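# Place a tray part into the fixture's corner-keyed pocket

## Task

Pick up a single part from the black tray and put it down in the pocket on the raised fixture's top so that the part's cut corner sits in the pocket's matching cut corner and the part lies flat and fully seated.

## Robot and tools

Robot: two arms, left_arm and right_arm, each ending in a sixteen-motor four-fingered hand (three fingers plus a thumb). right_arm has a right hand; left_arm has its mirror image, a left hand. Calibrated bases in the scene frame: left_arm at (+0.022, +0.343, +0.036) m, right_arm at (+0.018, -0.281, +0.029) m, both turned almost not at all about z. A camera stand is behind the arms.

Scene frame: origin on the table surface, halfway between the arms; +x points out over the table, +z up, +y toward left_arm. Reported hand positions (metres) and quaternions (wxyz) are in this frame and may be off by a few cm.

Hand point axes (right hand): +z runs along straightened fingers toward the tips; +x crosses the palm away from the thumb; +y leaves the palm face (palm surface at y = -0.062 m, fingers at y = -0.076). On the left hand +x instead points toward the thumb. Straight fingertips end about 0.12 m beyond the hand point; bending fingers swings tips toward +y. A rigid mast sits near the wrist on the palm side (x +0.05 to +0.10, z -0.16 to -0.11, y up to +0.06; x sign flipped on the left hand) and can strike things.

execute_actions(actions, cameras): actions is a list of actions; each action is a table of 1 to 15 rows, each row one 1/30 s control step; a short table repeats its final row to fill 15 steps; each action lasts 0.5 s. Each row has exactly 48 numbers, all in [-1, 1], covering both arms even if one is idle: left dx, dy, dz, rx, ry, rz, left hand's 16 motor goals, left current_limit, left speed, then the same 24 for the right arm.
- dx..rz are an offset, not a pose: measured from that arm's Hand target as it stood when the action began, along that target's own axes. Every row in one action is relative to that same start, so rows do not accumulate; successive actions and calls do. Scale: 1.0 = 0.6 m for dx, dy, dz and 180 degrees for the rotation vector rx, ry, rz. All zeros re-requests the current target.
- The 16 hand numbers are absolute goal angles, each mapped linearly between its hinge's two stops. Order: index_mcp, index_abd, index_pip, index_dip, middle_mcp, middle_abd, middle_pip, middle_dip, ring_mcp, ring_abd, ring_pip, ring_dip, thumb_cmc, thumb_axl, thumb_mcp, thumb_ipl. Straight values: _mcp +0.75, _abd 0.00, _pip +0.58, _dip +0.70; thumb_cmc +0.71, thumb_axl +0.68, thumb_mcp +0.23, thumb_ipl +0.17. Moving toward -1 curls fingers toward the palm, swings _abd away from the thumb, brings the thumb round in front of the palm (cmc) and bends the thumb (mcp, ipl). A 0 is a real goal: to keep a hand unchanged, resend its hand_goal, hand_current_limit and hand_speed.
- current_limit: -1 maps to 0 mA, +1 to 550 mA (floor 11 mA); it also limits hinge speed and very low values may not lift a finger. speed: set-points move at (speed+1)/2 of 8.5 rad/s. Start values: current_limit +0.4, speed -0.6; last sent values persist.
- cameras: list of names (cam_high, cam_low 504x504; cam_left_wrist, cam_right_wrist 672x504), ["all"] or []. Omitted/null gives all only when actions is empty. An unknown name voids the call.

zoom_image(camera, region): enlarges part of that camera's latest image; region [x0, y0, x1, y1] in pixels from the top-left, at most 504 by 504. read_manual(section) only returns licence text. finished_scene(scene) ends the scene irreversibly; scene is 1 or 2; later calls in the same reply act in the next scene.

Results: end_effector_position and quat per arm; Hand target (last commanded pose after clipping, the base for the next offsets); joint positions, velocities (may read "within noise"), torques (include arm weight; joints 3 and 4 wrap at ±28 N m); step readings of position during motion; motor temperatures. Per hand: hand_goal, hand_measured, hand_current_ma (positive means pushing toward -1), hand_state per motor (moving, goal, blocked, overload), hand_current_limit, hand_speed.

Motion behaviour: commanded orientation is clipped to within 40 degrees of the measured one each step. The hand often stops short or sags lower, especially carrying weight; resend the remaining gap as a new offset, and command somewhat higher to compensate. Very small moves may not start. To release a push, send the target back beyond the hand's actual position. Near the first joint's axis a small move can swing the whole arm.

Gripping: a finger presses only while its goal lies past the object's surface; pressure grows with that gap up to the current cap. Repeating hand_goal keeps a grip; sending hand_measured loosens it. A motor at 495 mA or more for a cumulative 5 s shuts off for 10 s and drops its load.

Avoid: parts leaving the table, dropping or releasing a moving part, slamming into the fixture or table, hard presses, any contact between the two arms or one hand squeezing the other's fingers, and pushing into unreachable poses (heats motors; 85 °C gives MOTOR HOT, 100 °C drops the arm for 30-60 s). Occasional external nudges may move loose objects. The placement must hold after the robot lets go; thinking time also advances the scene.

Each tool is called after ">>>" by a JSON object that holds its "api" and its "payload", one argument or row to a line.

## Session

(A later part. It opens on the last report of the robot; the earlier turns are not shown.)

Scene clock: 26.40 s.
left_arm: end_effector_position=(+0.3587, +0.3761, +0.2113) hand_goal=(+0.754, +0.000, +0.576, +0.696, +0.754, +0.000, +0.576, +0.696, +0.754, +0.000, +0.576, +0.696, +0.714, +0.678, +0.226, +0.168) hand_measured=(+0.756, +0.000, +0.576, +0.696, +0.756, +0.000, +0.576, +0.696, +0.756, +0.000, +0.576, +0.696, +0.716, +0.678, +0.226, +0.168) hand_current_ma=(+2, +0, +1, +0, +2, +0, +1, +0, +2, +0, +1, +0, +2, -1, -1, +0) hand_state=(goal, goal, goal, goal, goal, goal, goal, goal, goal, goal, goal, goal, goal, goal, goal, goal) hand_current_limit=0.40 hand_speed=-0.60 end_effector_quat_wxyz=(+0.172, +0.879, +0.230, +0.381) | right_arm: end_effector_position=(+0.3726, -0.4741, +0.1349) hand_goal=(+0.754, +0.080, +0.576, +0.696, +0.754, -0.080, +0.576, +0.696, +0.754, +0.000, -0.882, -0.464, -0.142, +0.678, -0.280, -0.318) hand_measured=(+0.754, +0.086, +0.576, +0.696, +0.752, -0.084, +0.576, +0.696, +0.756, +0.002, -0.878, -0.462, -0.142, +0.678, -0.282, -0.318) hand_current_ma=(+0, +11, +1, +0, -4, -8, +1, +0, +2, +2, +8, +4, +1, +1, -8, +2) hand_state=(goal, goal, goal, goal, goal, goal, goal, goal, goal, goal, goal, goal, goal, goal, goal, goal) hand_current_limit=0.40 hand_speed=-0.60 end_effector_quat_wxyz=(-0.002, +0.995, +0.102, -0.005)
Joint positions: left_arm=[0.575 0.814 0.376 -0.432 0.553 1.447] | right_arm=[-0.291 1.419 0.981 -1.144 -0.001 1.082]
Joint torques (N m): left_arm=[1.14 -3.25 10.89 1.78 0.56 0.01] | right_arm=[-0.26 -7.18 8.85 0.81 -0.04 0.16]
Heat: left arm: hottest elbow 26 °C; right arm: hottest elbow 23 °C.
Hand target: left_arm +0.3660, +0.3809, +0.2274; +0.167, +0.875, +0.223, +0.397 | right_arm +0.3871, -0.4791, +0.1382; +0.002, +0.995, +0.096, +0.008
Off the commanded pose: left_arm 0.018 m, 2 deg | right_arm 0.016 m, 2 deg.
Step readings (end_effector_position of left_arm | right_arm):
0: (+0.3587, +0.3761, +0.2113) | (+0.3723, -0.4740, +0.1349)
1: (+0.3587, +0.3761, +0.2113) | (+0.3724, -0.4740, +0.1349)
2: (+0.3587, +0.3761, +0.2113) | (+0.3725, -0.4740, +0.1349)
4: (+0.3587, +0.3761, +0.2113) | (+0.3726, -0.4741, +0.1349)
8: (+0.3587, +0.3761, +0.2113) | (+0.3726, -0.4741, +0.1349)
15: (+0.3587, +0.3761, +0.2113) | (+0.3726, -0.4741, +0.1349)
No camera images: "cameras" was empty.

>>> {"api": "execute_actions", "payload": {
  "actions": [],
  "cameras": ["cam_right_wrist"]
}}

>>> {"api": "zoom_image", "payload": {
  "camera": "cam_right_wrist",
  "region": [230, 70, 380, 180]
}}

Scene clock: 26.87 s.
left_arm: end_effector_position=(+0.3587, +0.3761, +0.2113) hand_goal=(+0.754, +0.000, +0.576, +0.696, +0.754, +0.000, +0.576, +0.696, +0.754, +0.000, +0.576, +0.696, +0.714, +0.678, +0.226, +0.168) hand_measured=(+0.756, +0.000, +0.576, +0.696, +0.756, +0.000, +0.576, +0.696, +0.756, +0.000, +0.576, +0.696, +0.716, +0.678, +0.226, +0.168) hand_current_ma=(+2, +0, +1, +0, +2, +0, +1, +0, +2, +0, +1, +0, +2, -1, -1, +0) hand_state=(goal, goal, goal, goal, goal, goal, goal, goal, goal, goal, goal, goal, goal, goal, goal, goal) hand_current_limit=0.40 hand_speed=-0.60 end_effector_quat_wxyz=(+0.172, +0.879, +0.230, +0.381) | right_arm: end_effector_position=(+0.3726, -0.4741, +0.1349) hand_goal=(+0.754, +0.080, +0.576, +0.696, +0.754, -0.080, +0.576, +0.696, +0.754, +0.000, -0.882, -0.464, -0.142, +0.678, -0.280, -0.318) hand_measured=(+0.754, +0.086, +0.576, +0.696, +0.752, -0.084, +0.576, +0.696, +0.756, +0.002, -0.878, -0.462, -0.142, +0.678, -0.282, -0.318) hand_current_ma=(+0, +11, +1, +0, -4, -8, +1, +0, +2, +2, +8, +4, +1, +1, -8, +2) hand_state=(goal, goal, goal, goal, goal, goal, goal, goal, goal, goal, goal, goal, goal, goal, goal, goal) hand_current_limit=0.40 hand_speed=-0.60 end_effector_quat_wxyz=(-0.002, +0.995, +0.102, -0.005)
Joint positions: left_arm=[0.575 0.814 0.376 -0.432 0.553 1.447] | right_arm=[-0.291 1.419 0.981 -1.144 -0.001 1.082]
Joint velocities: within noise
Joint torques (N m): left_arm=[0.91 -3.02 10.88 1.8 0.56 0] | right_arm=[-0.26 -7.18 8.84 0.8 -0.04 0.17]
Motor temperatures (°C): left_arm=[19 25 26 18 20 23] | right_arm=[22 22 23 23 19 23]
Heat: left arm: hottest elbow 26 °C; right arm: hottest elbow 23 °C.
Hand target: left_arm +0.3660, +0.3809, +0.2274; +0.167, +0.875, +0.223, +0.397 | right_arm +0.3871, -0.4791, +0.1382; +0.002, +0.995, +0.096, +0.008
Off the commanded pose: left_arm 0.018 m, 2 deg | right_arm 0.016 m, 2 deg.
Images, in order (width x height): cam_right_wrist 672x504.

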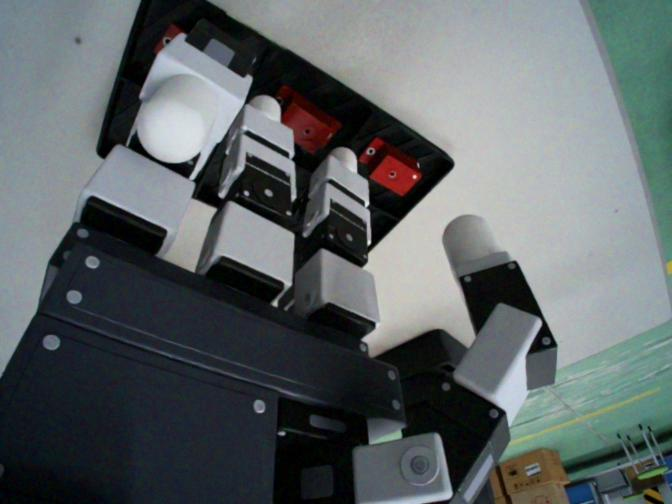

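Scaled by 3.360 from the camera's 672x504 image, which has a finer 960x720 frame.

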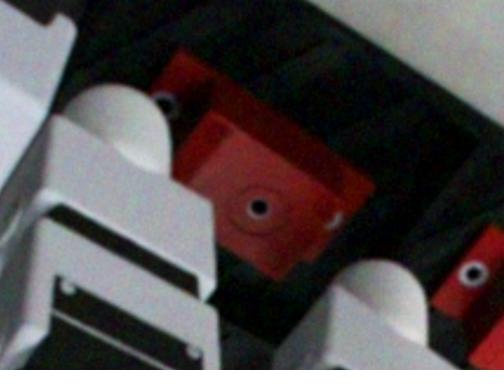

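>>> {"api": "execute_actions", "payload": {
  "actions": [
    [[0,0,0,0,0,0,0.754,0,0.576,0.696,0.754,0,0.576,0.696,0.754,0,0.576,0.696,0.714,0.678,0.226,0.168,0.4,-0.6,0,0,0,0,0,0,0.754,0.04,0.576,0.696,0.754,-0.04,0.576,0.696,0.754,0,-0.883,-0.464,-0.143,0.678,-0.281,-0.319,0.4,-0.9]]
  ],
  "cameras": ["cam_right_wrist"]
}}

>>> {"api": "zoom_image", "payload": {
  "camera": "cam_right_wrist",
  "region": [230, 70, 380, 180]
}}

Scene clock: 28.30 s.
left_arm: end_effector_position=(+0.3587, +0.3761, +0.2113) hand_goal=(+0.754, +0.000, +0.576, +0.696, +0.754, +0.000, +0.576, +0.696, +0.754, +0.000, +0.576, +0.696, +0.714, +0.678, +0.226, +0.168) hand_measured=(+0.756, +0.000, +0.576, +0.696, +0.756, +0.000, +0.576, +0.696, +0.756, +0.000, +0.576, +0.696, +0.716, +0.678, +0.226, +0.168) hand_current_ma=(+2, +0, +1, +0, +2, +0, +1, +0, +2, +0, +1, +0, +2, -1, -1, +0) hand_state=(goal, goal, goal, goal, goal, goal, goal, goal, goal, goal, goal, goal, goal, goal, goal, goal) hand_current_limit=0.40 hand_speed=-0.60 end_effector_quat_wxyz=(+0.172, +0.879, +0.230, +0.381) | right_arm: end_effector_position=(+0.3726, -0.4741, +0.1349) hand_goal=(+0.754, +0.040, +0.576, +0.696, +0.754, -0.040, +0.576, +0.696, +0.754, +0.000, -0.882, -0.464, -0.142, +0.678, -0.280, -0.318) hand_measured=(+0.754, +0.084, +0.576, +0.696, +0.752, -0.052, +0.576, +0.696, +0.756, +0.002, -0.878, -0.462, -0.142, +0.678, -0.282, -0.318) hand_current_ma=(+1, +129, +1, +0, -4, -28, +1, +0, +2, +2, +8, +4, +1, +1, -8, +2) hand_state=(goal, blocked, goal, goal, goal, goal, goal, goal, goal, goal, goal, goal, goal, goal, goal, goal) hand_current_limit=0.40 hand_speed=-0.90 end_effector_quat_wxyz=(-0.002, +0.995, +0.102, -0.005)
Joint positions: left_arm=[0.575 0.814 0.376 -0.432 0.553 1.447] | right_arm=[-0.291 1.419 0.981 -1.143 -0.001 1.082]
Joint torques (N m): left_arm=[0.97 -3.19 10.88 1.8 0.56 0] | right_arm=[-0.26 -7.18 8.84 0.8 -0.03 0.17]
Heat: left arm: hottest elbow 26 °C; right arm: hottest elbow 24 °C.
Hand target: left_arm +0.3660, +0.3809, +0.2274; +0.167, +0.875, +0.223, +0.397 | right_arm +0.3871, -0.4791, +0.1382; +0.002, +0.995, +0.096, +0.008
Off the commanded pose: left_arm 0.018 m, 2 deg | right_arm 0.016 m, 2 deg.
Step readings (end_effector_position of left_arm | right_arm):
0: (+0.3587, +0.3761, +0.2113) | (+0.3726, -0.4741, +0.1349)
1: (+0.3587, +0.3761, +0.2113) | (+0.3726, -0.4741, +0.1349)
2: (+0.3587, +0.3761, +0.2113) | (+0.3726, -0.4741, +0.1349)
4: (+0.3587, +0.3761, +0.2113) | (+0.3726, -0.4741, +0.1349)
8: (+0.3587, +0.3761, +0.2113) | (+0.3726, -0.4741, +0.1349)
15: (+0.3587, +0.3761, +0.2113) | (+0.3726, -0.4741, +0.1349)
Images, in order (width x height): cam_right_wrist 672x504.

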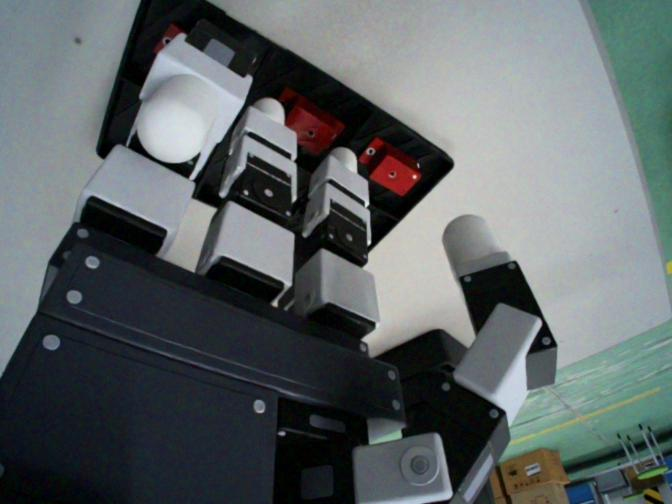

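Scaled by 3.360 from the camera's 672x504 image, which has a finer 960x720 frame.

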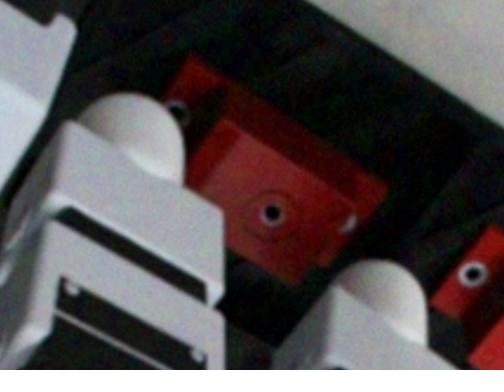

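>>> {"api": "execute_actions", "payload": {
  "actions": [
    [[0,0,0,0,0,0,0.754,0,0.576,0.696,0.754,0,0.576,0.696,0.754,0,0.576,0.696,0.714,0.678,0.226,0.168,0.4,-0.6,-0.0157,-0.0075,-0.022,0.0015,-0.005,0,0.754,0.1,0.576,0.696,0.754,-0.08,0.576,0.696,0.754,0,-0.883,-0.464,-0.143,0.678,-0.281,-0.319,0.4,-0.6]]
  ],
  "cameras": ["cam_right_wrist"]
}}

>>> {"api": "zoom_image", "payload": {
  "camera": "cam_right_wrist",
  "region": [230, 60, 400, 185]
}}

Scene clock: 29.30 s.
left_arm: end_effector_position=(+0.3587, +0.3761, +0.2113) hand_goal=(+0.754, +0.000, +0.576, +0.696, +0.754, +0.000, +0.576, +0.696, +0.754, +0.000, +0.576, +0.696, +0.714, +0.678, +0.226, +0.168) hand_measured=(+0.756, +0.000, +0.576, +0.696, +0.756, +0.000, +0.576, +0.696, +0.756, +0.000, +0.576, +0.696, +0.716, +0.678, +0.226, +0.168) hand_current_ma=(+2, +0, +1, +0, +2, +0, +1, +0, +2, +0, +1, +0, +2, -1, -1, +0) hand_state=(goal, goal, goal, goal, goal, goal, goal, goal, goal, goal, goal, goal, goal, goal, goal, goal) hand_current_limit=0.40 hand_speed=-0.60 end_effector_quat_wxyz=(+0.172, +0.879, +0.230, +0.381) | right_arm: end_effector_position=(+0.3671, -0.4725, +0.1350) hand_goal=(+0.754, +0.100, +0.576, +0.696, +0.754, -0.080, +0.576, +0.696, +0.754, +0.000, -0.882, -0.464, -0.142, +0.678, -0.280, -0.318) hand_measured=(+0.754, +0.098, +0.576, +0.696, +0.752, -0.082, +0.576, +0.696, +0.756, +0.002, -0.878, -0.462, -0.142, +0.678, -0.282, -0.318) hand_current_ma=(-2, -4, +0, +0, -4, -3, +0, +0, +2, +2, +8, +4, +1, +1, -8, +2) hand_state=(goal, goal, goal, goal, goal, goal, goal, goal, goal, goal, goal, goal, goal, goal, goal, goal) hand_current_limit=0.40 hand_speed=-0.60 end_effector_quat_wxyz=(-0.007, +0.995, +0.102, -0.015)
Joint positions: left_arm=[0.575 0.814 0.376 -0.432 0.553 1.447] | right_arm=[-0.291 1.418 0.982 -1.168 -0.001 1.082]
Joint torques (N m): left_arm=[1.08 -3.14 10.86 1.8 0.57 0] | right_arm=[-0.21 -9.7 9.06 -0.32 0.08 0.17]
Heat: left arm: hottest elbow 26 °C; right arm: hottest elbow 24 °C.
Hand target: left_arm +0.3660, +0.3809, +0.2274; +0.167, +0.875, +0.223, +0.397 | right_arm +0.3767, -0.4764, +0.1511; +0.000, +0.995, +0.096, +0.000
Off the commanded pose: left_arm 0.018 m, 2 deg | right_arm 0.019 m, 2 deg.
Step readings (end_effector_position of left_arm | right_arm):
0: (+0.3587, +0.3761, +0.2113) | (+0.3726, -0.4741, +0.1349)
1: (+0.3587, +0.3761, +0.2113) | (+0.3719, -0.4739, +0.1351)
2: (+0.3587, +0.3761, +0.2113) | (+0.3704, -0.4734, +0.1351)
4: (+0.3587, +0.3761, +0.2113) | (+0.3683, -0.4728, +0.1350)
8: (+0.3587, +0.3761, +0.2113) | (+0.3672, -0.4725, +0.1350)
15: (+0.3587, +0.3761, +0.2113) | (+0.3671, -0.4725, +0.1350)
Images, in order (width x height): cam_right_wrist 672x504.

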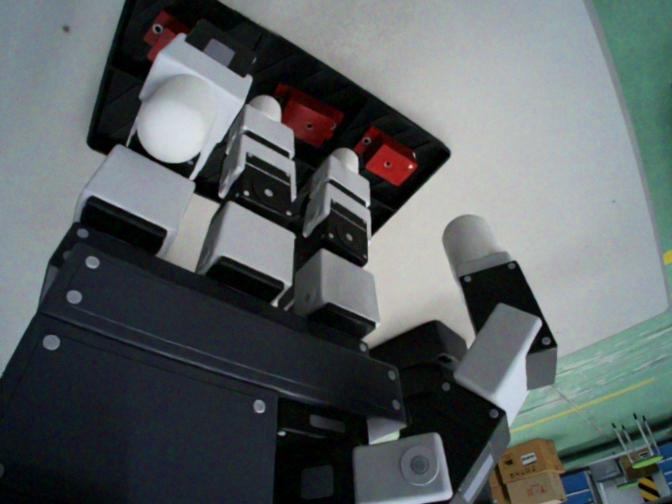

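Scaled by 2.965 from the camera's 672x504 image, which has a finer 960x720 frame.

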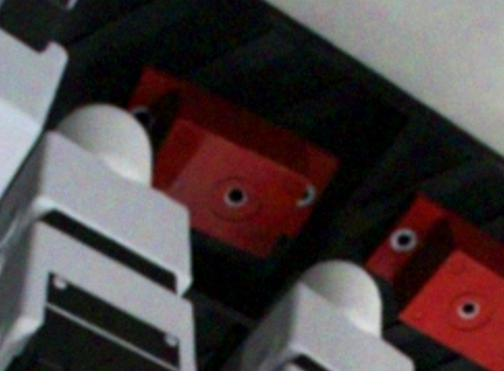

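>>> {"api": "execute_actions", "payload": {
  "actions": [
    [[0,0,0,0,0,0,0.754,0,0.576,0.696,0.754,0,0.576,0.696,0.754,0,0.576,0.696,0.714,0.678,0.226,0.168,0.4,-0.6,0.0098,0.0045,-0.022,0,0,0,0.754,0.1,0.576,0.696,0.754,-0.1,0.576,0.696,0.754,0,-0.883,-0.464,-0.143,0.678,-0.281,-0.319,0.4,-0.6]]
  ],
  "cameras": []
}}

Scene clock: 30.17 s.
left_arm: end_effector_position=(+0.3587, +0.3761, +0.2113) hand_goal=(+0.754, +0.000, +0.576, +0.696, +0.754, +0.000, +0.576, +0.696, +0.754, +0.000, +0.576, +0.696, +0.714, +0.678, +0.226, +0.168) hand_measured=(+0.756, +0.000, +0.576, +0.696, +0.756, +0.000, +0.576, +0.696, +0.756, +0.000, +0.576, +0.696, +0.716, +0.678, +0.226, +0.168) hand_current_ma=(+2, +0, +1, +0, +2, +0, +1, +0, +2, +0, +1, +0, +2, -1, -1, +0) hand_state=(goal, goal, goal, goal, goal, goal, goal, goal, goal, goal, goal, goal, goal, goal, goal, goal) hand_current_limit=0.40 hand_speed=-0.60 end_effector_quat_wxyz=(+0.172, +0.879, +0.230, +0.381) | right_arm: end_effector_position=(+0.3710, -0.4736, +0.1469) hand_goal=(+0.754, +0.100, +0.576, +0.696, +0.754, -0.100, +0.576, +0.696, +0.754, +0.000, -0.882, -0.464, -0.142, +0.678, -0.280, -0.318) hand_measured=(+0.754, +0.098, +0.576, +0.696, +0.752, -0.096, +0.576, +0.696, +0.756, +0.002, -0.878, -0.462, -0.142, +0.678, -0.282, -0.318) hand_current_ma=(-2, -4, +0, +0, -4, +6, +0, +0, +2, +2, +8, +4, +1, +1, -8, +2) hand_state=(goal, goal, goal, goal, goal, goal, goal, goal, goal, goal, goal, goal, goal, goal, goal, goal) hand_current_limit=0.40 hand_speed=-0.60 end_effector_quat_wxyz=(-0.007, +0.995, +0.102, -0.018)
Joint positions: left_arm=[0.575 0.814 0.376 -0.432 0.553 1.447] | right_arm=[-0.291 1.418 1.015 -1.207 -0.001 1.082]
Joint torques (N m): left_arm=[0.97 -3.08 10.89 1.81 0.57 0] | right_arm=[-0.15 -9.58 9.61 -0.27 0.08 0.18]
Heat: left arm: hottest elbow 26 °C; right arm: hottest elbow 24 °C.
Hand target: left_arm +0.3660, +0.3809, +0.2274; +0.167, +0.875, +0.223, +0.397 | right_arm +0.3830, -0.4780, +0.1644; +0.000, +0.995, +0.096, +0.000
Off the commanded pose: left_arm 0.018 m, 2 deg | right_arm 0.022 m, 2 deg.
Step readings (end_effector_position of left_arm | right_arm):
0: (+0.3587, +0.3761, +0.2113) | (+0.3671, -0.4725, +0.1350)
1: (+0.3587, +0.3761, +0.2113) | (+0.3669, -0.4724, +0.1360)
2: (+0.3587, +0.3761, +0.2113) | (+0.3664, -0.4723, +0.1377)
4: (+0.3587, +0.3761, +0.2113) | (+0.3671, -0.4725, +0.1419)
8: (+0.3587, +0.3761, +0.2113) | (+0.3713, -0.4737, +0.1466)
15: (+0.3587, +0.3761, +0.2113) | (+0.3710, -0.4736, +0.1469)
No camera images: "cameras" was empty.

>>> {"api": "execute_actions", "payload": {
  "actions": [
    [[0,0,0,0,0,0,0.754,0,0.576,0.696,0.754,0,0.576,0.696,0.754,0,0.576,0.696,0.714,0.678,0.226,0.168,0.4,-0.6,0.0098,0.0045,-0.014,0,0,0,0.754,0.06,0.576,0.696,0.754,-0.08,0.576,0.696,0.754,0,-0.883,-0.464,-0.143,0.678,-0.281,-0.319,0.4,-0.6]]
  ],
  "cameras": ["cam_right_wrist"]
}}

>>> {"api": "zoom_image", "payload": {
  "camera": "cam_right_wrist",
  "region": [230, 50, 400, 175]
}}

Scene clock: 31.00 s.
left_arm: end_effector_position=(+0.3587, +0.3761, +0.2113) hand_goal=(+0.754, +0.000, +0.576, +0.696, +0.754, +0.000, +0.576, +0.696, +0.754, +0.000, +0.576, +0.696, +0.714, +0.678, +0.226, +0.168) hand_measured=(+0.756, +0.000, +0.576, +0.696, +0.756, +0.000, +0.576, +0.696, +0.756, +0.000, +0.576, +0.696, +0.716, +0.678, +0.226, +0.168) hand_current_ma=(+2, +0, +1, +0, +2, +0, +1, +0, +2, +0, +1, +0, +2, -1, -1, +0) hand_state=(goal, goal, goal, goal, goal, goal, goal, goal, goal, goal, goal, goal, goal, goal, goal, goal) hand_current_limit=0.40 hand_speed=-0.60 end_effector_quat_wxyz=(+0.172, +0.879, +0.230, +0.381) | right_arm: end_effector_position=(+0.3776, -0.4755, +0.1585) hand_goal=(+0.754, +0.060, +0.576, +0.696, +0.754, -0.080, +0.576, +0.696, +0.754, +0.000, -0.882, -0.464, -0.142, +0.678, -0.280, -0.318) hand_measured=(+0.754, +0.062, +0.576, +0.696, +0.752, -0.082, +0.576, +0.696, +0.756, +0.002, -0.878, -0.462, -0.142, +0.678, -0.282, -0.318) hand_current_ma=(-2, +5, +0, +0, -4, -5, +0, +0, +2, +2, +8, +4, +1, +1, -8, +2) hand_state=(goal, goal, goal, goal, goal, goal, goal, goal, goal, goal, goal, goal, goal, goal, goal, goal) hand_current_limit=0.40 hand_speed=-0.60 end_effector_quat_wxyz=(-0.006, +0.995, +0.102, -0.013)
Joint positions: left_arm=[0.575 0.814 0.376 -0.432 0.553 1.447] | right_arm=[-0.291 1.418 1.048 -1.23 -0.001 1.082]
Joint torques (N m): left_arm=[1.03 -3.08 10.89 1.85 0.57 0.01] | right_arm=[-0.09 -9 9.73 -0.24 0.08 0.19]
Heat: left arm: hottest elbow 26 °C; right arm: hottest elbow 24 °C.
Hand target: left_arm +0.3660, +0.3809, +0.2274; +0.167, +0.875, +0.223, +0.397 | right_arm +0.3893, -0.4795, +0.1729; +0.000, +0.995, +0.096, +0.000
Off the commanded pose: left_arm 0.018 m, 2 deg | right_arm 0.019 m, 2 deg.
Step readings (end_effector_position of left_arm | right_arm):
0: (+0.3587, +0.3761, +0.2113) | (+0.3710, -0.4736, +0.1469)
1: (+0.3587, +0.3761, +0.2113) | (+0.3713, -0.4737, +0.1478)
2: (+0.3587, +0.3761, +0.2113) | (+0.3709, -0.4736, +0.1494)
4: (+0.3587, +0.3761, +0.2113) | (+0.3727, -0.4741, +0.1530)
8: (+0.3587, +0.3761, +0.2113) | (+0.3777, -0.4756, +0.1582)
15: (+0.3587, +0.3761, +0.2113) | (+0.3777, -0.4756, +0.1585)
Images, in order (width x height): cam_right_wrist 672x504.

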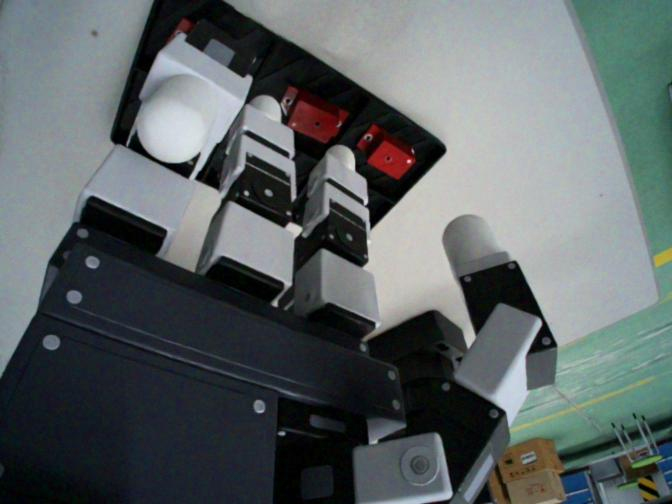

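Scaled by 2.965 from the camera's 672x504 image, which has a finer 960x720 frame.

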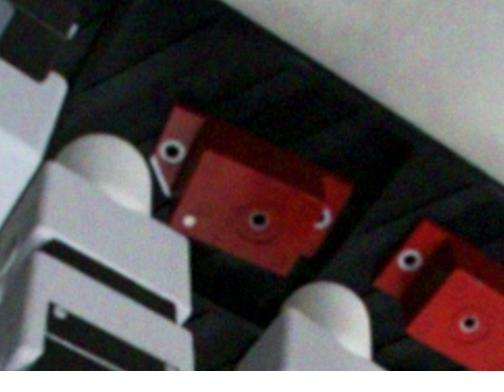

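>>> {"api": "execute_actions", "payload": {
  "actions": [
    [[0,0,0,0,0,0,0.754,0,0.576,0.696,0.754,0,0.576,0.696,0.754,0,0.576,0.696,0.714,0.678,0.226,0.168,0.4,-0.6,0.027,-0.0278,-0.0783,0,0,-0.1667,0.754,0.06,0.576,0.696,0.754,-0.06,0.576,0.696,0.754,0,-0.883,-0.464,-0.143,0.678,-0.281,-0.319,0.4,-0.6]],
    [[0,0,0,0,0,0,0.754,0,0.576,0.696,0.754,0,0.576,0.696,0.754,0,0.576,0.696,0.714,0.678,0.226,0.168,0.4,-0.6,0.0728,-0.0228,0,0,0,-0.1944,0.754,0.06,0.576,0.696,0.754,-0.06,0.576,0.696,0.754,0,-0.883,-0.464,-0.143,0.678,-0.281,-0.319,0.4,-0.6]],
    [[0,0,0,0,0,0,0.754,0,0.576,0.696,0.754,0,0.576,0.696,0.754,0,0.576,0.696,0.714,0.678,0.226,0.168,0.4,-0.6,0.0717,-0.023,0.0333,0,0,-0.1944,0.754,0.06,0.576,0.696,0.754,-0.06,0.576,0.696,0.754,0,-0.883,-0.464,-0.143,0.678,-0.281,-0.319,0.4,-0.6]]
  ],
  "cameras": ["cam_right_wrist"]
}}

>>> {"api": "zoom_image", "payload": {
  "camera": "cam_right_wrist",
  "region": [230, 10, 430, 160]
}}

Scene clock: 34.83 s.
left_arm: end_effector_position=(+0.3587, +0.3761, +0.2113) hand_goal=(+0.754, +0.000, +0.576, +0.696, +0.754, +0.000, +0.576, +0.696, +0.754, +0.000, +0.576, +0.696, +0.714, +0.678, +0.226, +0.168) hand_measured=(+0.756, +0.000, +0.576, +0.696, +0.756, +0.000, +0.576, +0.696, +0.756, +0.000, +0.576, +0.696, +0.716, +0.678, +0.226, +0.168) hand_current_ma=(+2, +0, +1, +0, +2, +0, +1, +0, +2, +0, +1, +0, +2, -1, -1, +0) hand_state=(goal, goal, goal, goal, goal, goal, goal, goal, goal, goal, goal, goal, goal, goal, goal, goal) hand_current_limit=0.40 hand_speed=-0.60 end_effector_quat_wxyz=(+0.172, +0.879, +0.230, +0.381) | right_arm: end_effector_position=(+0.4120, -0.3721, +0.1903) hand_goal=(+0.754, +0.060, +0.576, +0.696, +0.754, -0.060, +0.576, +0.696, +0.754, +0.000, -0.882, -0.464, -0.142, +0.678, -0.280, -0.318) hand_measured=(+0.752, +0.060, +0.576, +0.696, +0.752, -0.062, +0.576, +0.696, +0.754, +0.002, -0.878, -0.462, -0.140, +0.680, -0.282, -0.318) hand_current_ma=(-2, +0, +0, +0, -4, -2, +0, +0, +0, +2, +8, +4, +3, +3, -8, +2) hand_state=(goal, goal, goal, goal, goal, goal, goal, goal, goal, goal, goal, goal, goal, goal, goal, goal) hand_current_limit=0.40 hand_speed=-0.60 end_effector_quat_wxyz=(-0.013, +0.571, +0.821, -0.007)
Joint positions: left_arm=[0.575 0.814 0.376 -0.432 0.553 1.447] | right_arm=[-0.316 1.234 0.97 -1.335 0.005 -0.665]
Joint torques (N m): left_arm=[1.03 -3.14 10.86 1.78 0.58 0.01] | right_arm=[-0.5 -6.07 8.96 0.59 -0.22 -0.09]
Heat: left arm: hottest elbow 27 °C; right arm: hottest elbow 24 °C.
Hand target: left_arm +0.3660, +0.3809, +0.2274; +0.167, +0.875, +0.223, +0.397 | right_arm +0.4231, -0.3760, +0.1997; +0.000, +0.567, +0.824, +0.000
Off the commanded pose: left_arm 0.018 m, 2 deg | right_arm 0.015 m, 2 deg.
Step readings (end_effector_position of left_arm | right_arm):
0: (+0.3587, +0.3761, +0.2113) | (+0.3776, -0.4755, +0.1585)
1: (+0.3587, +0.3761, +0.2113) | (+0.3785, -0.4747, +0.1613)
2: (+0.3587, +0.3761, +0.2113) | (+0.3794, -0.4734, +0.1663)
4: (+0.3587, +0.3761, +0.2113) | (+0.3784, -0.4659, +0.1805)
8: (+0.3587, +0.3761, +0.2113) | (+0.3824, -0.4567, +0.2082)
15: (+0.3587, +0.3761, +0.2113) | (+0.3894, -0.4564, +0.2091)
16: (+0.3587, +0.3761, +0.2113) | (+0.3931, -0.4539, +0.2087)
17: (+0.3587, +0.3761, +0.2113) | (+0.3982, -0.4500, +0.2088)
19: (+0.3587, +0.3761, +0.2113) | (+0.4050, -0.4382, +0.2080)
23: (+0.3587, +0.3761, +0.2113) | (+0.4151, -0.4242, +0.2094)
30: (+0.3587, +0.3761, +0.2113) | (+0.4191, -0.4213, +0.2089)
31: (+0.3587, +0.3761, +0.2113) | (+0.4187, -0.4181, +0.2064)
32: (+0.3587, +0.3761, +0.2113) | (+0.4188, -0.4121, +0.2039)
34: (+0.3587, +0.3761, +0.2113) | (+0.4142, -0.3982, +0.1960)
38: (+0.3587, +0.3761, +0.2113) | (+0.4111, -0.3810, +0.1894)
45: (+0.3587, +0.3761, +0.2113) | (+0.4123, -0.3755, +0.1903)
Images, in order (width x height): cam_right_wrist 672x504.

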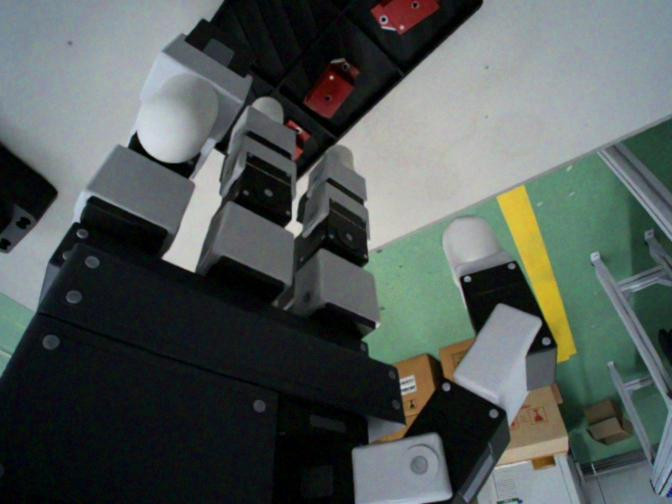

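Scaled by 2.520 from the camera's 672x504 image, which has a finer 960x720 frame.

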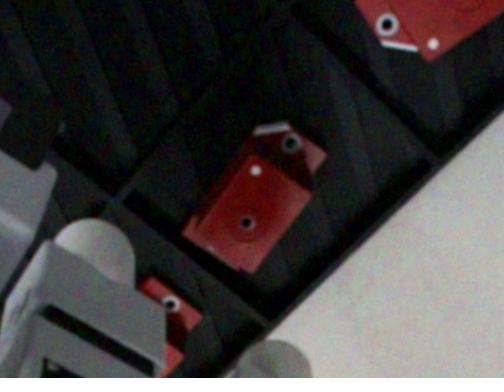

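>>> {"api": "execute_actions", "payload": {
  "actions": [
    [[0,0,0,0,0,0,0.754,0,0.576,0.696,0.754,0,0.576,0.696,0.754,0,0.576,0.696,0.714,0.678,0.226,0.168,0.4,-0.6,0.0,0.0,0.05,0,0,0,0.754,0.06,0.576,0.696,0.754,-0.06,0.576,0.696,0.754,0,-0.883,-0.464,-0.143,0.678,-0.281,-0.319,0.4,-0.6]]
  ],
  "cameras": ["cam_right_wrist"]
}}

>>> {"api": "zoom_image", "payload": {
  "camera": "cam_right_wrist",
  "region": [230, 30, 390, 150]
}}

Scene clock: 36.03 s.
left_arm: end_effector_position=(+0.3587, +0.3761, +0.2113) hand_goal=(+0.754, +0.000, +0.576, +0.696, +0.754, +0.000, +0.576, +0.696, +0.754, +0.000, +0.576, +0.696, +0.714, +0.678, +0.226, +0.168) hand_measured=(+0.756, +0.000, +0.576, +0.696, +0.756, +0.000, +0.576, +0.696, +0.756, +0.000, +0.576, +0.696, +0.716, +0.678, +0.226, +0.168) hand_current_ma=(+2, +0, +1, +0, +2, +0, +1, +0, +2, +0, +1, +0, +2, -1, -1, +0) hand_state=(goal, goal, goal, goal, goal, goal, goal, goal, goal, goal, goal, goal, goal, goal, goal, goal) hand_current_limit=0.40 hand_speed=-0.60 end_effector_quat_wxyz=(+0.172, +0.879, +0.230, +0.381) | right_arm: end_effector_position=(+0.4173, -0.3733, +0.1648) hand_goal=(+0.754, +0.060, +0.576, +0.696, +0.754, -0.060, +0.576, +0.696, +0.754, +0.000, -0.882, -0.464, -0.142, +0.678, -0.280, -0.318) hand_measured=(+0.754, +0.060, +0.576, +0.696, +0.754, -0.062, +0.576, +0.696, +0.754, +0.002, -0.878, -0.462, -0.140, +0.680, -0.282, -0.318) hand_current_ma=(-1, +0, +0, +0, -2, -2, +0, +0, +1, +2, +8, +4, +3, +3, -8, +2) hand_state=(goal, goal, goal, goal, goal, goal, goal, goal, goal, goal, goal, goal, goal, goal, goal, goal) hand_current_limit=0.40 hand_speed=-0.60 end_effector_quat_wxyz=(-0.009, +0.570, +0.822, -0.005)
Joint positions: left_arm=[0.575 0.814 0.376 -0.432 0.553 1.447] | right_arm=[-0.316 1.266 0.925 -1.25 0.004 -0.667]
Joint torques (N m): left_arm=[0.85 -3.08 10.86 1.77 0.58 0] | right_arm=[-0.62 -6.89 7.68 0.64 -0.21 -0.08]
Heat: left arm: hottest elbow 27 °C; right arm: hottest elbow 24 °C.
Hand target: left_arm +0.3660, +0.3809, +0.2274; +0.167, +0.875, +0.223, +0.397 | right_arm +0.4231, -0.3760, +0.1698; +0.000, +0.567, +0.824, +0.000
Off the commanded pose: left_arm 0.018 m, 2 deg | right_arm 0.008 m, 1 deg.
Step readings (end_effector_position of left_arm | right_arm):
0: (+0.3587, +0.3761, +0.2113) | (+0.4120, -0.3720, +0.1903)
1: (+0.3587, +0.3761, +0.2113) | (+0.4129, -0.3722, +0.1884)
2: (+0.3587, +0.3761, +0.2113) | (+0.4162, -0.3732, +0.1868)
4: (+0.3587, +0.3761, +0.2113) | (+0.4184, -0.3737, +0.1782)
8: (+0.3587, +0.3761, +0.2113) | (+0.4167, -0.3731, +0.1655)
15: (+0.3587, +0.3761, +0.2113) | (+0.4173, -0.3733, +0.1648)
Images, in order (width x height): cam_right_wrist 672x504.

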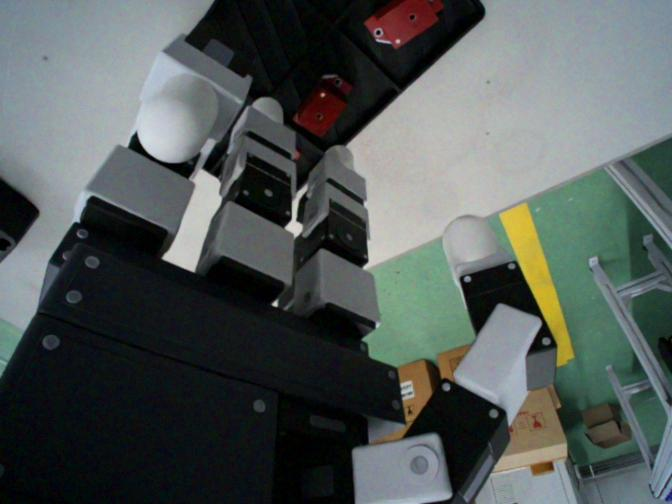

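Scaled by 3.150 from the camera's 672x504 image, which has a finer 960x720 frame.

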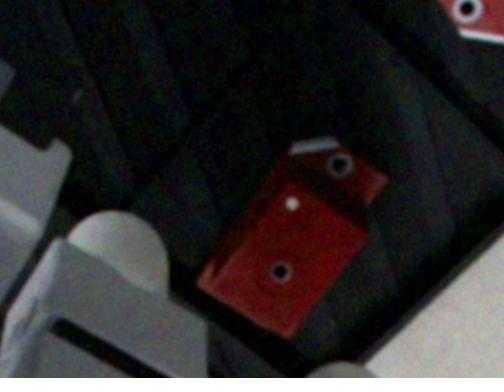

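>>> {"api": "execute_actions", "payload": {
  "actions": [
    [[0,0,0,0,0,0,0.754,0,0.576,0.696,0.754,0,0.576,0.696,0.754,0,0.576,0.696,0.714,0.678,0.226,0.168,0.4,-0.6,-0.0113,0.0063,0.02,0,0,0,0.754,0.06,0.576,0.696,0.754,-0.06,0.576,0.696,0.754,0,-0.883,-0.464,-0.143,0.678,-0.281,-0.319,0.4,-0.6]]
  ],
  "cameras": ["cam_right_wrist"]
}}

>>> {"api": "zoom_image", "payload": {
  "camera": "cam_right_wrist",
  "region": [230, 50, 390, 170]
}}

Scene clock: 37.27 s.
left_arm: end_effector_position=(+0.3587, +0.3761, +0.2113) hand_goal=(+0.754, +0.000, +0.576, +0.696, +0.754, +0.000, +0.576, +0.696, +0.754, +0.000, +0.576, +0.696, +0.714, +0.678, +0.226, +0.168) hand_measured=(+0.756, +0.000, +0.576, +0.696, +0.756, +0.000, +0.576, +0.696, +0.756, +0.000, +0.576, +0.696, +0.716, +0.678, +0.226, +0.168) hand_current_ma=(+2, +0, +1, +0, +2, +0, +1, +0, +2, +0, +1, +0, +2, -1, -1, +0) hand_state=(goal, goal, goal, goal, goal, goal, goal, goal, goal, goal, goal, goal, goal, goal, goal, goal) hand_current_limit=0.40 hand_speed=-0.60 end_effector_quat_wxyz=(+0.172, +0.879, +0.230, +0.381) | right_arm: end_effector_position=(+0.4249, -0.3783, +0.1563) hand_goal=(+0.754, +0.060, +0.576, +0.696, +0.754, -0.060, +0.576, +0.696, +0.754, +0.000, -0.882, -0.464, -0.142, +0.678, -0.280, -0.318) hand_measured=(+0.754, +0.060, +0.576, +0.696, +0.754, -0.062, +0.576, +0.696, +0.754, +0.002, -0.878, -0.462, -0.140, +0.680, -0.282, -0.318) hand_current_ma=(+0, +0, +0, +0, -1, -2, +0, +0, +1, +2, +8, +4, +3, +3, -8, +2) hand_state=(goal, goal, goal, goal, goal, goal, goal, goal, goal, goal, goal, goal, goal, goal, goal, goal) hand_current_limit=0.40 hand_speed=-0.60 end_effector_quat_wxyz=(-0.005, +0.570, +0.822, -0.003)
Joint positions: left_arm=[0.575 0.814 0.376 -0.432 0.553 1.447] | right_arm=[-0.324 1.293 0.924 -1.213 0.003 -0.676]
Joint torques (N m): left_arm=[0.97 -3.14 10.89 1.78 0.57 0] | right_arm=[-0.67 -6.89 7.3 0.66 -0.19 -0.08]
Heat: left arm: hottest elbow 27 °C; right arm: hottest elbow 24 °C.
Hand target: left_arm +0.3660, +0.3809, +0.2274; +0.167, +0.875, +0.223, +0.397 | right_arm +0.4290, -0.3809, +0.1577; +0.000, +0.567, +0.824, +0.000
Off the commanded pose: left_arm 0.018 m, 2 deg | right_arm 0.005 m, 1 deg.
Step readings (end_effector_position of left_arm | right_arm):
0: (+0.3587, +0.3761, +0.2113) | (+0.4173, -0.3733, +0.1648)
1: (+0.3587, +0.3761, +0.2113) | (+0.4181, -0.3737, +0.1644)
2: (+0.3587, +0.3761, +0.2113) | (+0.4197, -0.3753, +0.1640)
4: (+0.3587, +0.3761, +0.2113) | (+0.4235, -0.3772, +0.1614)
8: (+0.3587, +0.3761, +0.2113) | (+0.4249, -0.3785, +0.1566)
15: (+0.3587, +0.3761, +0.2113) | (+0.4249, -0.3783, +0.1563)
Images, in order (width x height): cam_right_wrist 672x504.

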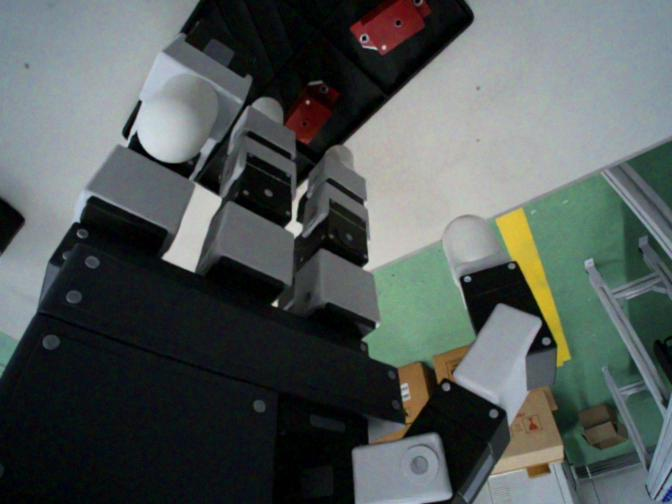

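Scaled by 3.150 from the camera's 672x504 image, which has a finer 960x720 frame.

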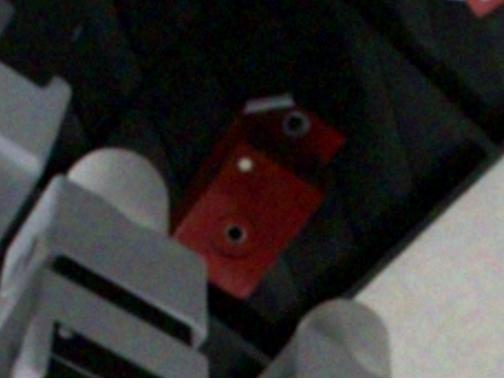

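>>> {"api": "execute_actions", "payload": {
  "actions": [
    [[0,0,0,0,0,0,0.754,0,0.576,0.696,0.754,0,0.576,0.696,0.754,0,0.576,0.696,0.714,0.678,0.226,0.168,0.4,-0.6,0.0,0.0,0.025,0,0,0,0.754,0.045,0.576,0.696,0.754,-0.045,0.576,0.696,0.754,0,-0.883,-0.464,-0.143,0.678,-0.281,-0.319,0.4,-0.6]]
  ],
  "cameras": ["cam_right_wrist"]
}}

>>> {"api": "zoom_image", "payload": {
  "camera": "cam_right_wrist",
  "region": [230, 70, 390, 190]
}}

Scene clock: 38.40 s.
left_arm: end_effector_position=(+0.3587, +0.3761, +0.2113) hand_goal=(+0.754, +0.000, +0.576, +0.696, +0.754, +0.000, +0.576, +0.696, +0.754, +0.000, +0.576, +0.696, +0.714, +0.678, +0.226, +0.168) hand_measured=(+0.756, +0.000, +0.576, +0.696, +0.756, +0.000, +0.576, +0.696, +0.756, +0.000, +0.576, +0.696, +0.716, +0.678, +0.226, +0.168) hand_current_ma=(+2, +0, +1, +0, +2, +0, +1, +0, +2, +0, +1, +0, +2, -1, -1, +0) hand_state=(goal, goal, goal, goal, goal, goal, goal, goal, goal, goal, goal, goal, goal, goal, goal, goal) hand_current_limit=0.40 hand_speed=-0.60 end_effector_quat_wxyz=(+0.172, +0.879, +0.230, +0.381) | right_arm: end_effector_position=(+0.4238, -0.3780, +0.1404) hand_goal=(+0.754, +0.046, +0.576, +0.696, +0.754, -0.044, +0.576, +0.696, +0.754, +0.000, -0.882, -0.464, -0.142, +0.678, -0.280, -0.318) hand_measured=(+0.754, +0.050, +0.576, +0.696, +0.754, -0.046, +0.576, +0.696, +0.754, +0.002, -0.878, -0.462, -0.140, +0.680, -0.282, -0.318) hand_current_ma=(+0, +6, +0, +0, -1, -5, +0, +0, +1, +2, +8, +4, +3, +3, -8, +2) hand_state=(goal, goal, goal, goal, goal, goal, goal, goal, goal, goal, goal, goal, goal, goal, goal, goal) hand_current_limit=0.40 hand_speed=-0.60 end_effector_quat_wxyz=(-0.006, +0.570, +0.822, -0.003)
Joint positions: left_arm=[0.575 0.814 0.376 -0.432 0.553 1.447] | right_arm=[-0.324 1.309 0.894 -1.169 0.003 -0.676]
Joint torques (N m): left_arm=[1.03 -3.25 10.89 1.78 0.58 0] | right_arm=[-0.67 -6.89 7.38 0.68 -0.19 -0.08]
Heat: left arm: hottest elbow 27 °C; right arm: hottest elbow 24 °C.
Hand target: left_arm +0.3660, +0.3809, +0.2274; +0.167, +0.875, +0.223, +0.397 | right_arm +0.4290, -0.3809, +0.1428; +0.000, +0.567, +0.824, +0.000
Off the commanded pose: left_arm 0.018 m, 2 deg | right_arm 0.006 m, 1 deg.
Step readings (end_effector_position of left_arm | right_arm):
0: (+0.3587, +0.3761, +0.2113) | (+0.4249, -0.3783, +0.1563)
1: (+0.3587, +0.3761, +0.2113) | (+0.4249, -0.3783, +0.1550)
2: (+0.3587, +0.3761, +0.2113) | (+0.4265, -0.3789, +0.1538)
4: (+0.3587, +0.3761, +0.2113) | (+0.4263, -0.3788, +0.1488)
8: (+0.3587, +0.3761, +0.2113) | (+0.4234, -0.3778, +0.1407)
15: (+0.3587, +0.3761, +0.2113) | (+0.4238, -0.3780, +0.1404)
Images, in order (width x height): cam_right_wrist 672x504.

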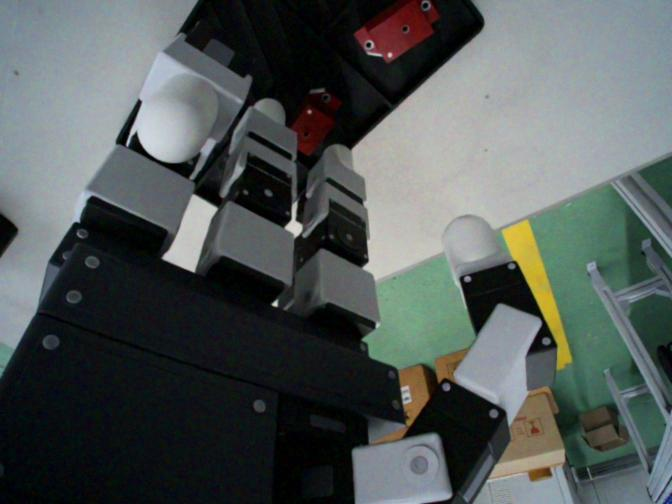

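Scaled by 3.150 from the camera's 672x504 image, which has a finer 960x720 frame.

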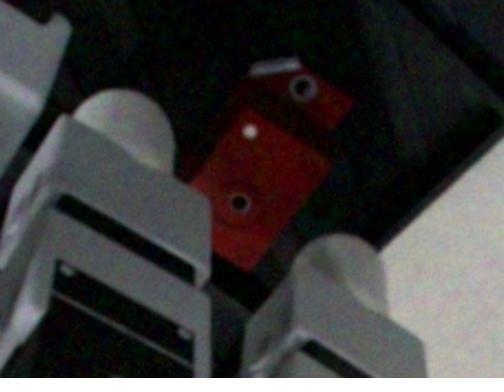

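>>> {"api": "execute_actions", "payload": {
  "actions": [
    [[0,0,0,0,0,0,0.754,0,0.576,0.696,0.754,0,0.576,0.696,0.754,0,0.576,0.696,0.714,0.678,0.226,0.168,0.4,-0.6,0.0,0.0,0.018,0,0,0,0.754,0.045,0.576,0.696,0.754,-0.045,0.576,0.696,0.754,0,-0.883,-0.464,-0.143,0.678,-0.281,-0.319,0.4,-0.9]]
  ],
  "cameras": ["cam_right_wrist"]
}}

>>> {"api": "zoom_image", "payload": {
  "camera": "cam_right_wrist",
  "region": [230, 70, 390, 190]
}}

Scene clock: 39.53 s.
left_arm: end_effector_position=(+0.3587, +0.3761, +0.2113) hand_goal=(+0.754, +0.000, +0.576, +0.696, +0.754, +0.000, +0.576, +0.696, +0.754, +0.000, +0.576, +0.696, +0.714, +0.678, +0.226, +0.168) hand_measured=(+0.756, +0.000, +0.576, +0.696, +0.756, +0.000, +0.576, +0.696, +0.756, +0.000, +0.576, +0.696, +0.716, +0.678, +0.226, +0.168) hand_current_ma=(+2, +0, +1, +0, +2, +0, +1, +0, +2, +0, +1, +0, +2, -1, -1, +0) hand_state=(goal, goal, goal, goal, goal, goal, goal, goal, goal, goal, goal, goal, goal, goal, goal, goal) hand_current_limit=0.40 hand_speed=-0.60 end_effector_quat_wxyz=(+0.172, +0.879, +0.230, +0.381) | right_arm: end_effector_position=(+0.4261, -0.3787, +0.1349) hand_goal=(+0.754, +0.046, +0.576, +0.696, +0.754, -0.044, +0.576, +0.696, +0.754, +0.000, -0.882, -0.464, -0.142, +0.678, -0.280, -0.318) hand_measured=(+0.756, +0.044, +0.578, +0.696, +0.754, -0.046, +0.576, +0.696, +0.754, +0.002, -0.878, -0.462, -0.140, +0.680, -0.282, -0.318) hand_current_ma=(+5, -5, +2, +0, -1, -3, +0, +0, +1, +2, +8, +4, +3, +3, -8, +2) hand_state=(goal, goal, goal, goal, goal, goal, goal, goal, goal, goal, goal, goal, goal, goal, goal, goal) hand_current_limit=0.40 hand_speed=-0.90 end_effector_quat_wxyz=(+0.000, +0.570, +0.822, -0.002)
Joint positions: left_arm=[0.575 0.814 0.376 -0.432 0.553 1.447] | right_arm=[-0.324 1.316 0.881 -1.138 0.003 -0.676]
Joint torques (N m): left_arm=[1.08 -3.14 10.91 1.83 0.57 0] | right_arm=[-0.62 -6.42 6.91 0.73 -0.19 -0.08]
Heat: left arm: hottest elbow 27 °C; right arm: hottest elbow 24 °C.
Hand target: left_arm +0.3660, +0.3809, +0.2274; +0.167, +0.875, +0.223, +0.397 | right_arm +0.4291, -0.3810, +0.1320; +0.000, +0.567, +0.824, +0.000
Off the commanded pose: left_arm 0.018 m, 2 deg | right_arm 0.005 m, 1 deg.
Step readings (end_effector_position of left_arm | right_arm):
0: (+0.3587, +0.3761, +0.2113) | (+0.4238, -0.3780, +0.1404)
1: (+0.3587, +0.3761, +0.2113) | (+0.4242, -0.3781, +0.1396)
2: (+0.3587, +0.3761, +0.2113) | (+0.4252, -0.3784, +0.1389)
4: (+0.3587, +0.3761, +0.2113) | (+0.4257, -0.3786, +0.1360)
8: (+0.3587, +0.3761, +0.2113) | (+0.4260, -0.3787, +0.1349)
15: (+0.3587, +0.3761, +0.2113) | (+0.4261, -0.3787, +0.1349)
Images, in order (width x height): cam_right_wrist 672x504.

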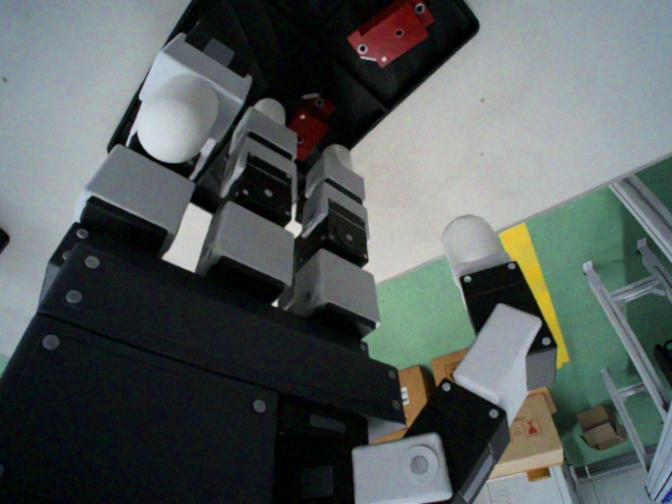

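Scaled by 3.150 from the camera's 672x504 image, which has a finer 960x720 frame.

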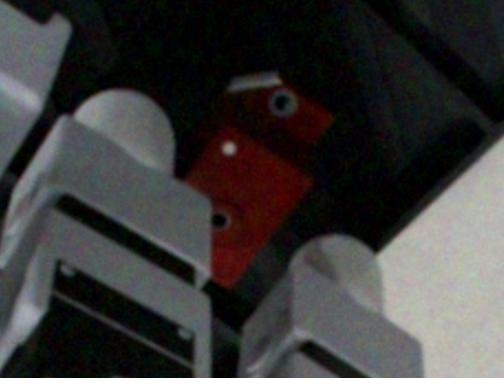

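>>> {"api": "execute_actions", "payload": {
  "actions": [
    [[0,0,0,0,0,0,0.754,0,0.576,0.696,0.754,0,0.576,0.696,0.754,0,0.576,0.696,0.714,0.678,0.226,0.168,0.4,-0.6,0.0205,0.0025,0.0,0,0,0,0.754,0.035,0.576,0.696,0.754,-0.045,0.576,0.696,0.754,0,-0.883,-0.464,-0.143,0.678,-0.281,-0.319,0.4,-0.9]]
  ],
  "cameras": ["cam_right_wrist"]
}}

>>> {"api": "zoom_image", "payload": {
  "camera": "cam_right_wrist",
  "region": [230, 70, 390, 190]
}}

Scene clock: 40.80 s.
left_arm: end_effector_position=(+0.3587, +0.3761, +0.2113) hand_goal=(+0.754, +0.000, +0.576, +0.696, +0.754, +0.000, +0.576, +0.696, +0.754, +0.000, +0.576, +0.696, +0.714, +0.678, +0.226, +0.168) hand_measured=(+0.756, +0.000, +0.576, +0.696, +0.756, +0.000, +0.576, +0.696, +0.756, +0.000, +0.576, +0.696, +0.716, +0.678, +0.226, +0.168) hand_current_ma=(+2, +0, +1, +0, +2, +0, +1, +0, +2, +0, +1, +0, +2, -1, -1, +0) hand_state=(goal, goal, goal, goal, goal, goal, goal, goal, goal, goal, goal, goal, goal, goal, goal, goal) hand_current_limit=0.40 hand_speed=-0.60 end_effector_quat_wxyz=(+0.172, +0.879, +0.230, +0.381) | right_arm: end_effector_position=(+0.4267, -0.3734, +0.1347) hand_goal=(+0.754, +0.036, +0.576, +0.696, +0.754, -0.044, +0.576, +0.696, +0.754, +0.000, -0.882, -0.464, -0.142, +0.678, -0.280, -0.318) hand_measured=(+0.756, +0.040, +0.578, +0.696, +0.758, -0.028, +0.580, +0.696, +0.754, +0.002, -0.878, -0.462, -0.140, +0.680, -0.282, -0.318) hand_current_ma=(+2, +6, +2, +0, +13, +39, +8, +1, +1, +2, +8, +4, +3, +3, -8, +2) hand_state=(goal, goal, goal, goal, goal, goal, goal, goal, goal, goal, goal, goal, goal, goal, goal, goal) hand_current_limit=0.40 hand_speed=-0.90 end_effector_quat_wxyz=(+0.001, +0.565, +0.825, -0.002)
Joint positions: left_arm=[0.575 0.814 0.376 -0.432 0.553 1.447] | right_arm=[-0.311 1.313 0.877 -1.134 0.004 -0.674]
Joint torques (N m): left_arm=[0.97 -3.02 10.91 1.81 0.58 0.01] | right_arm=[0.85 -7.53 6.04 0.55 -0.23 0.2]
Heat: left arm: hottest elbow 27 °C; right arm: hottest elbow 24 °C.
Hand target: left_arm +0.3660, +0.3809, +0.2274; +0.167, +0.875, +0.223, +0.397 | right_arm +0.4262, -0.3689, +0.1321; +0.000, +0.567, +0.824, +0.000
Off the commanded pose: left_arm 0.018 m, 2 deg | right_arm 0.005 m, 0 deg.
Step readings (end_effector_position of left_arm | right_arm):
0: (+0.3587, +0.3761, +0.2113) | (+0.4261, -0.3787, +0.1349)
1: (+0.3587, +0.3761, +0.2113) | (+0.4258, -0.3778, +0.1344)
2: (+0.3587, +0.3761, +0.2113) | (+0.4262, -0.3762, +0.1345)
4: (+0.3587, +0.3761, +0.2113) | (+0.4262, -0.3743, +0.1342)
8: (+0.3587, +0.3761, +0.2113) | (+0.4267, -0.3734, +0.1347)
15: (+0.3587, +0.3761, +0.2113) | (+0.4267, -0.3734, +0.1347)
Images, in order (width x height): cam_right_wrist 672x504.

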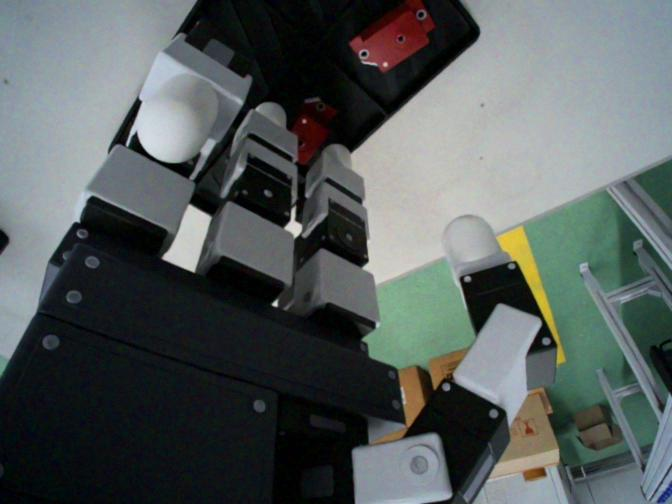

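Scaled by 3.150 from the camera's 672x504 image, which has a finer 960x720 frame.

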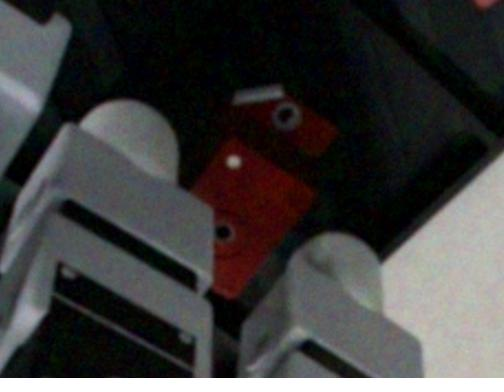

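>>> {"api": "execute_actions", "payload": {
  "actions": [
    [[0,0,0,0,0,0,0.754,0,0.576,0.696,0.754,0,0.576,0.696,0.754,0,0.576,0.696,0.714,0.678,0.226,0.168,0.4,-0.6,0,0,-0.005,0,0,0,0.754,0.015,0.576,0.696,0.754,-0.015,0.576,0.696,0.754,0,-0.883,-0.464,-0.143,0.678,-0.281,-0.319,0.4,-0.9]]
  ],
  "cameras": ["cam_right_wrist"]
}}

>>> {"api": "zoom_image", "payload": {
  "camera": "cam_right_wrist",
  "region": [230, 70, 390, 190]
}}

Scene clock: 42.00 s.
left_arm: end_effector_position=(+0.3587, +0.3761, +0.2113) hand_goal=(+0.754, +0.000, +0.576, +0.696, +0.754, +0.000, +0.576, +0.696, +0.754, +0.000, +0.576, +0.696, +0.714, +0.678, +0.226, +0.168) hand_measured=(+0.756, +0.000, +0.576, +0.696, +0.756, +0.000, +0.576, +0.696, +0.756, +0.000, +0.576, +0.696, +0.716, +0.678, +0.226, +0.168) hand_current_ma=(+2, +0, +1, +0, +2, +0, +1, +0, +2, +0, +1, +0, +2, -1, -1, +0) hand_state=(goal, goal, goal, goal, goal, goal, goal, goal, goal, goal, goal, goal, goal, goal, goal, goal) hand_current_limit=0.40 hand_speed=-0.60 end_effector_quat_wxyz=(+0.172, +0.879, +0.230, +0.381) | right_arm: end_effector_position=(+0.4266, -0.3727, +0.1346) hand_goal=(+0.754, +0.016, +0.576, +0.696, +0.754, -0.014, +0.576, +0.696, +0.754, +0.000, -0.882, -0.464, -0.142, +0.678, -0.280, -0.318) hand_measured=(+0.756, +0.020, +0.578, +0.696, +0.758, -0.010, +0.580, +0.696, +0.754, +0.002, -0.878, -0.462, -0.140, +0.680, -0.282, -0.318) hand_current_ma=(+2, +6, +2, +0, +12, +6, +8, +1, +1, +2, +8, +4, +3, +3, -8, +2) hand_state=(goal, goal, goal, goal, goal, goal, goal, goal, goal, goal, goal, goal, goal, goal, goal, goal) hand_current_limit=0.40 hand_speed=-0.90 end_effector_quat_wxyz=(+0.001, +0.565, +0.825, -0.002)
Joint positions: left_arm=[0.575 0.814 0.376 -0.432 0.553 1.447] | right_arm=[-0.31 1.312 0.876 -1.134 0.004 -0.673]
Joint torques (N m): left_arm=[0.85 -3.02 10.96 1.83 0.57 0.01] | right_arm=[0.73 -7.77 6.45 0.2 -0.23 0.2]
Heat: left arm: hottest elbow 27 °C; right arm: hottest elbow 24 °C.
Hand target: left_arm +0.3660, +0.3809, +0.2274; +0.167, +0.875, +0.223, +0.397 | right_arm +0.4261, -0.3688, +0.1349; +0.000, +0.567, +0.824, +0.000
Off the commanded pose: left_arm 0.018 m, 2 deg | right_arm 0.004 m, 0 deg.
Step readings (end_effector_position of left_arm | right_arm):
0: (+0.3587, +0.3761, +0.2113) | (+0.4267, -0.3734, +0.1347)
1: (+0.3587, +0.3761, +0.2113) | (+0.4267, -0.3734, +0.1347)
2: (+0.3587, +0.3761, +0.2113) | (+0.4268, -0.3734, +0.1349)
4: (+0.3587, +0.3761, +0.2113) | (+0.4268, -0.3731, +0.1349)
8: (+0.3587, +0.3761, +0.2113) | (+0.4266, -0.3727, +0.1346)
15: (+0.3587, +0.3761, +0.2113) | (+0.4266, -0.3727, +0.1346)
Images, in order (width x height): cam_right_wrist 672x504.

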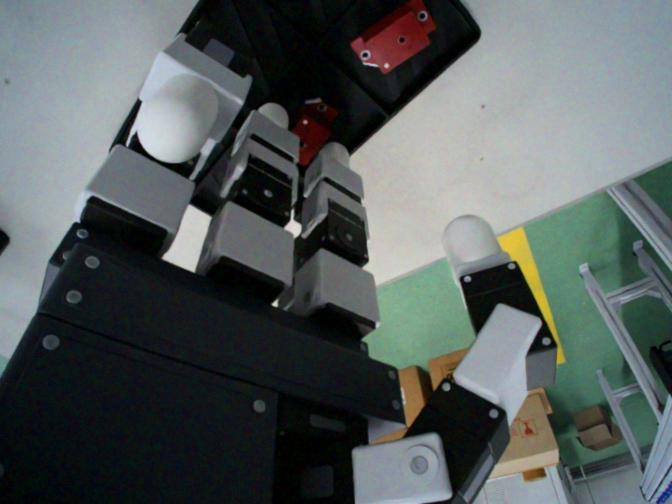

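Scaled by 3.150 from the camera's 672x504 image, which has a finer 960x720 frame.

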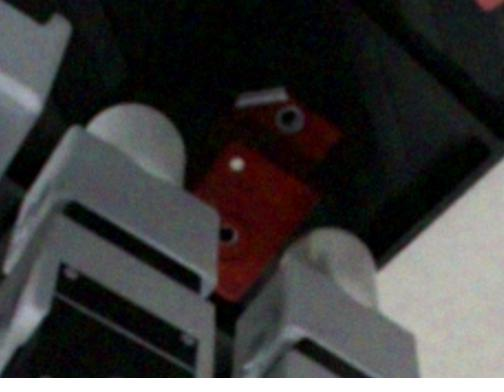

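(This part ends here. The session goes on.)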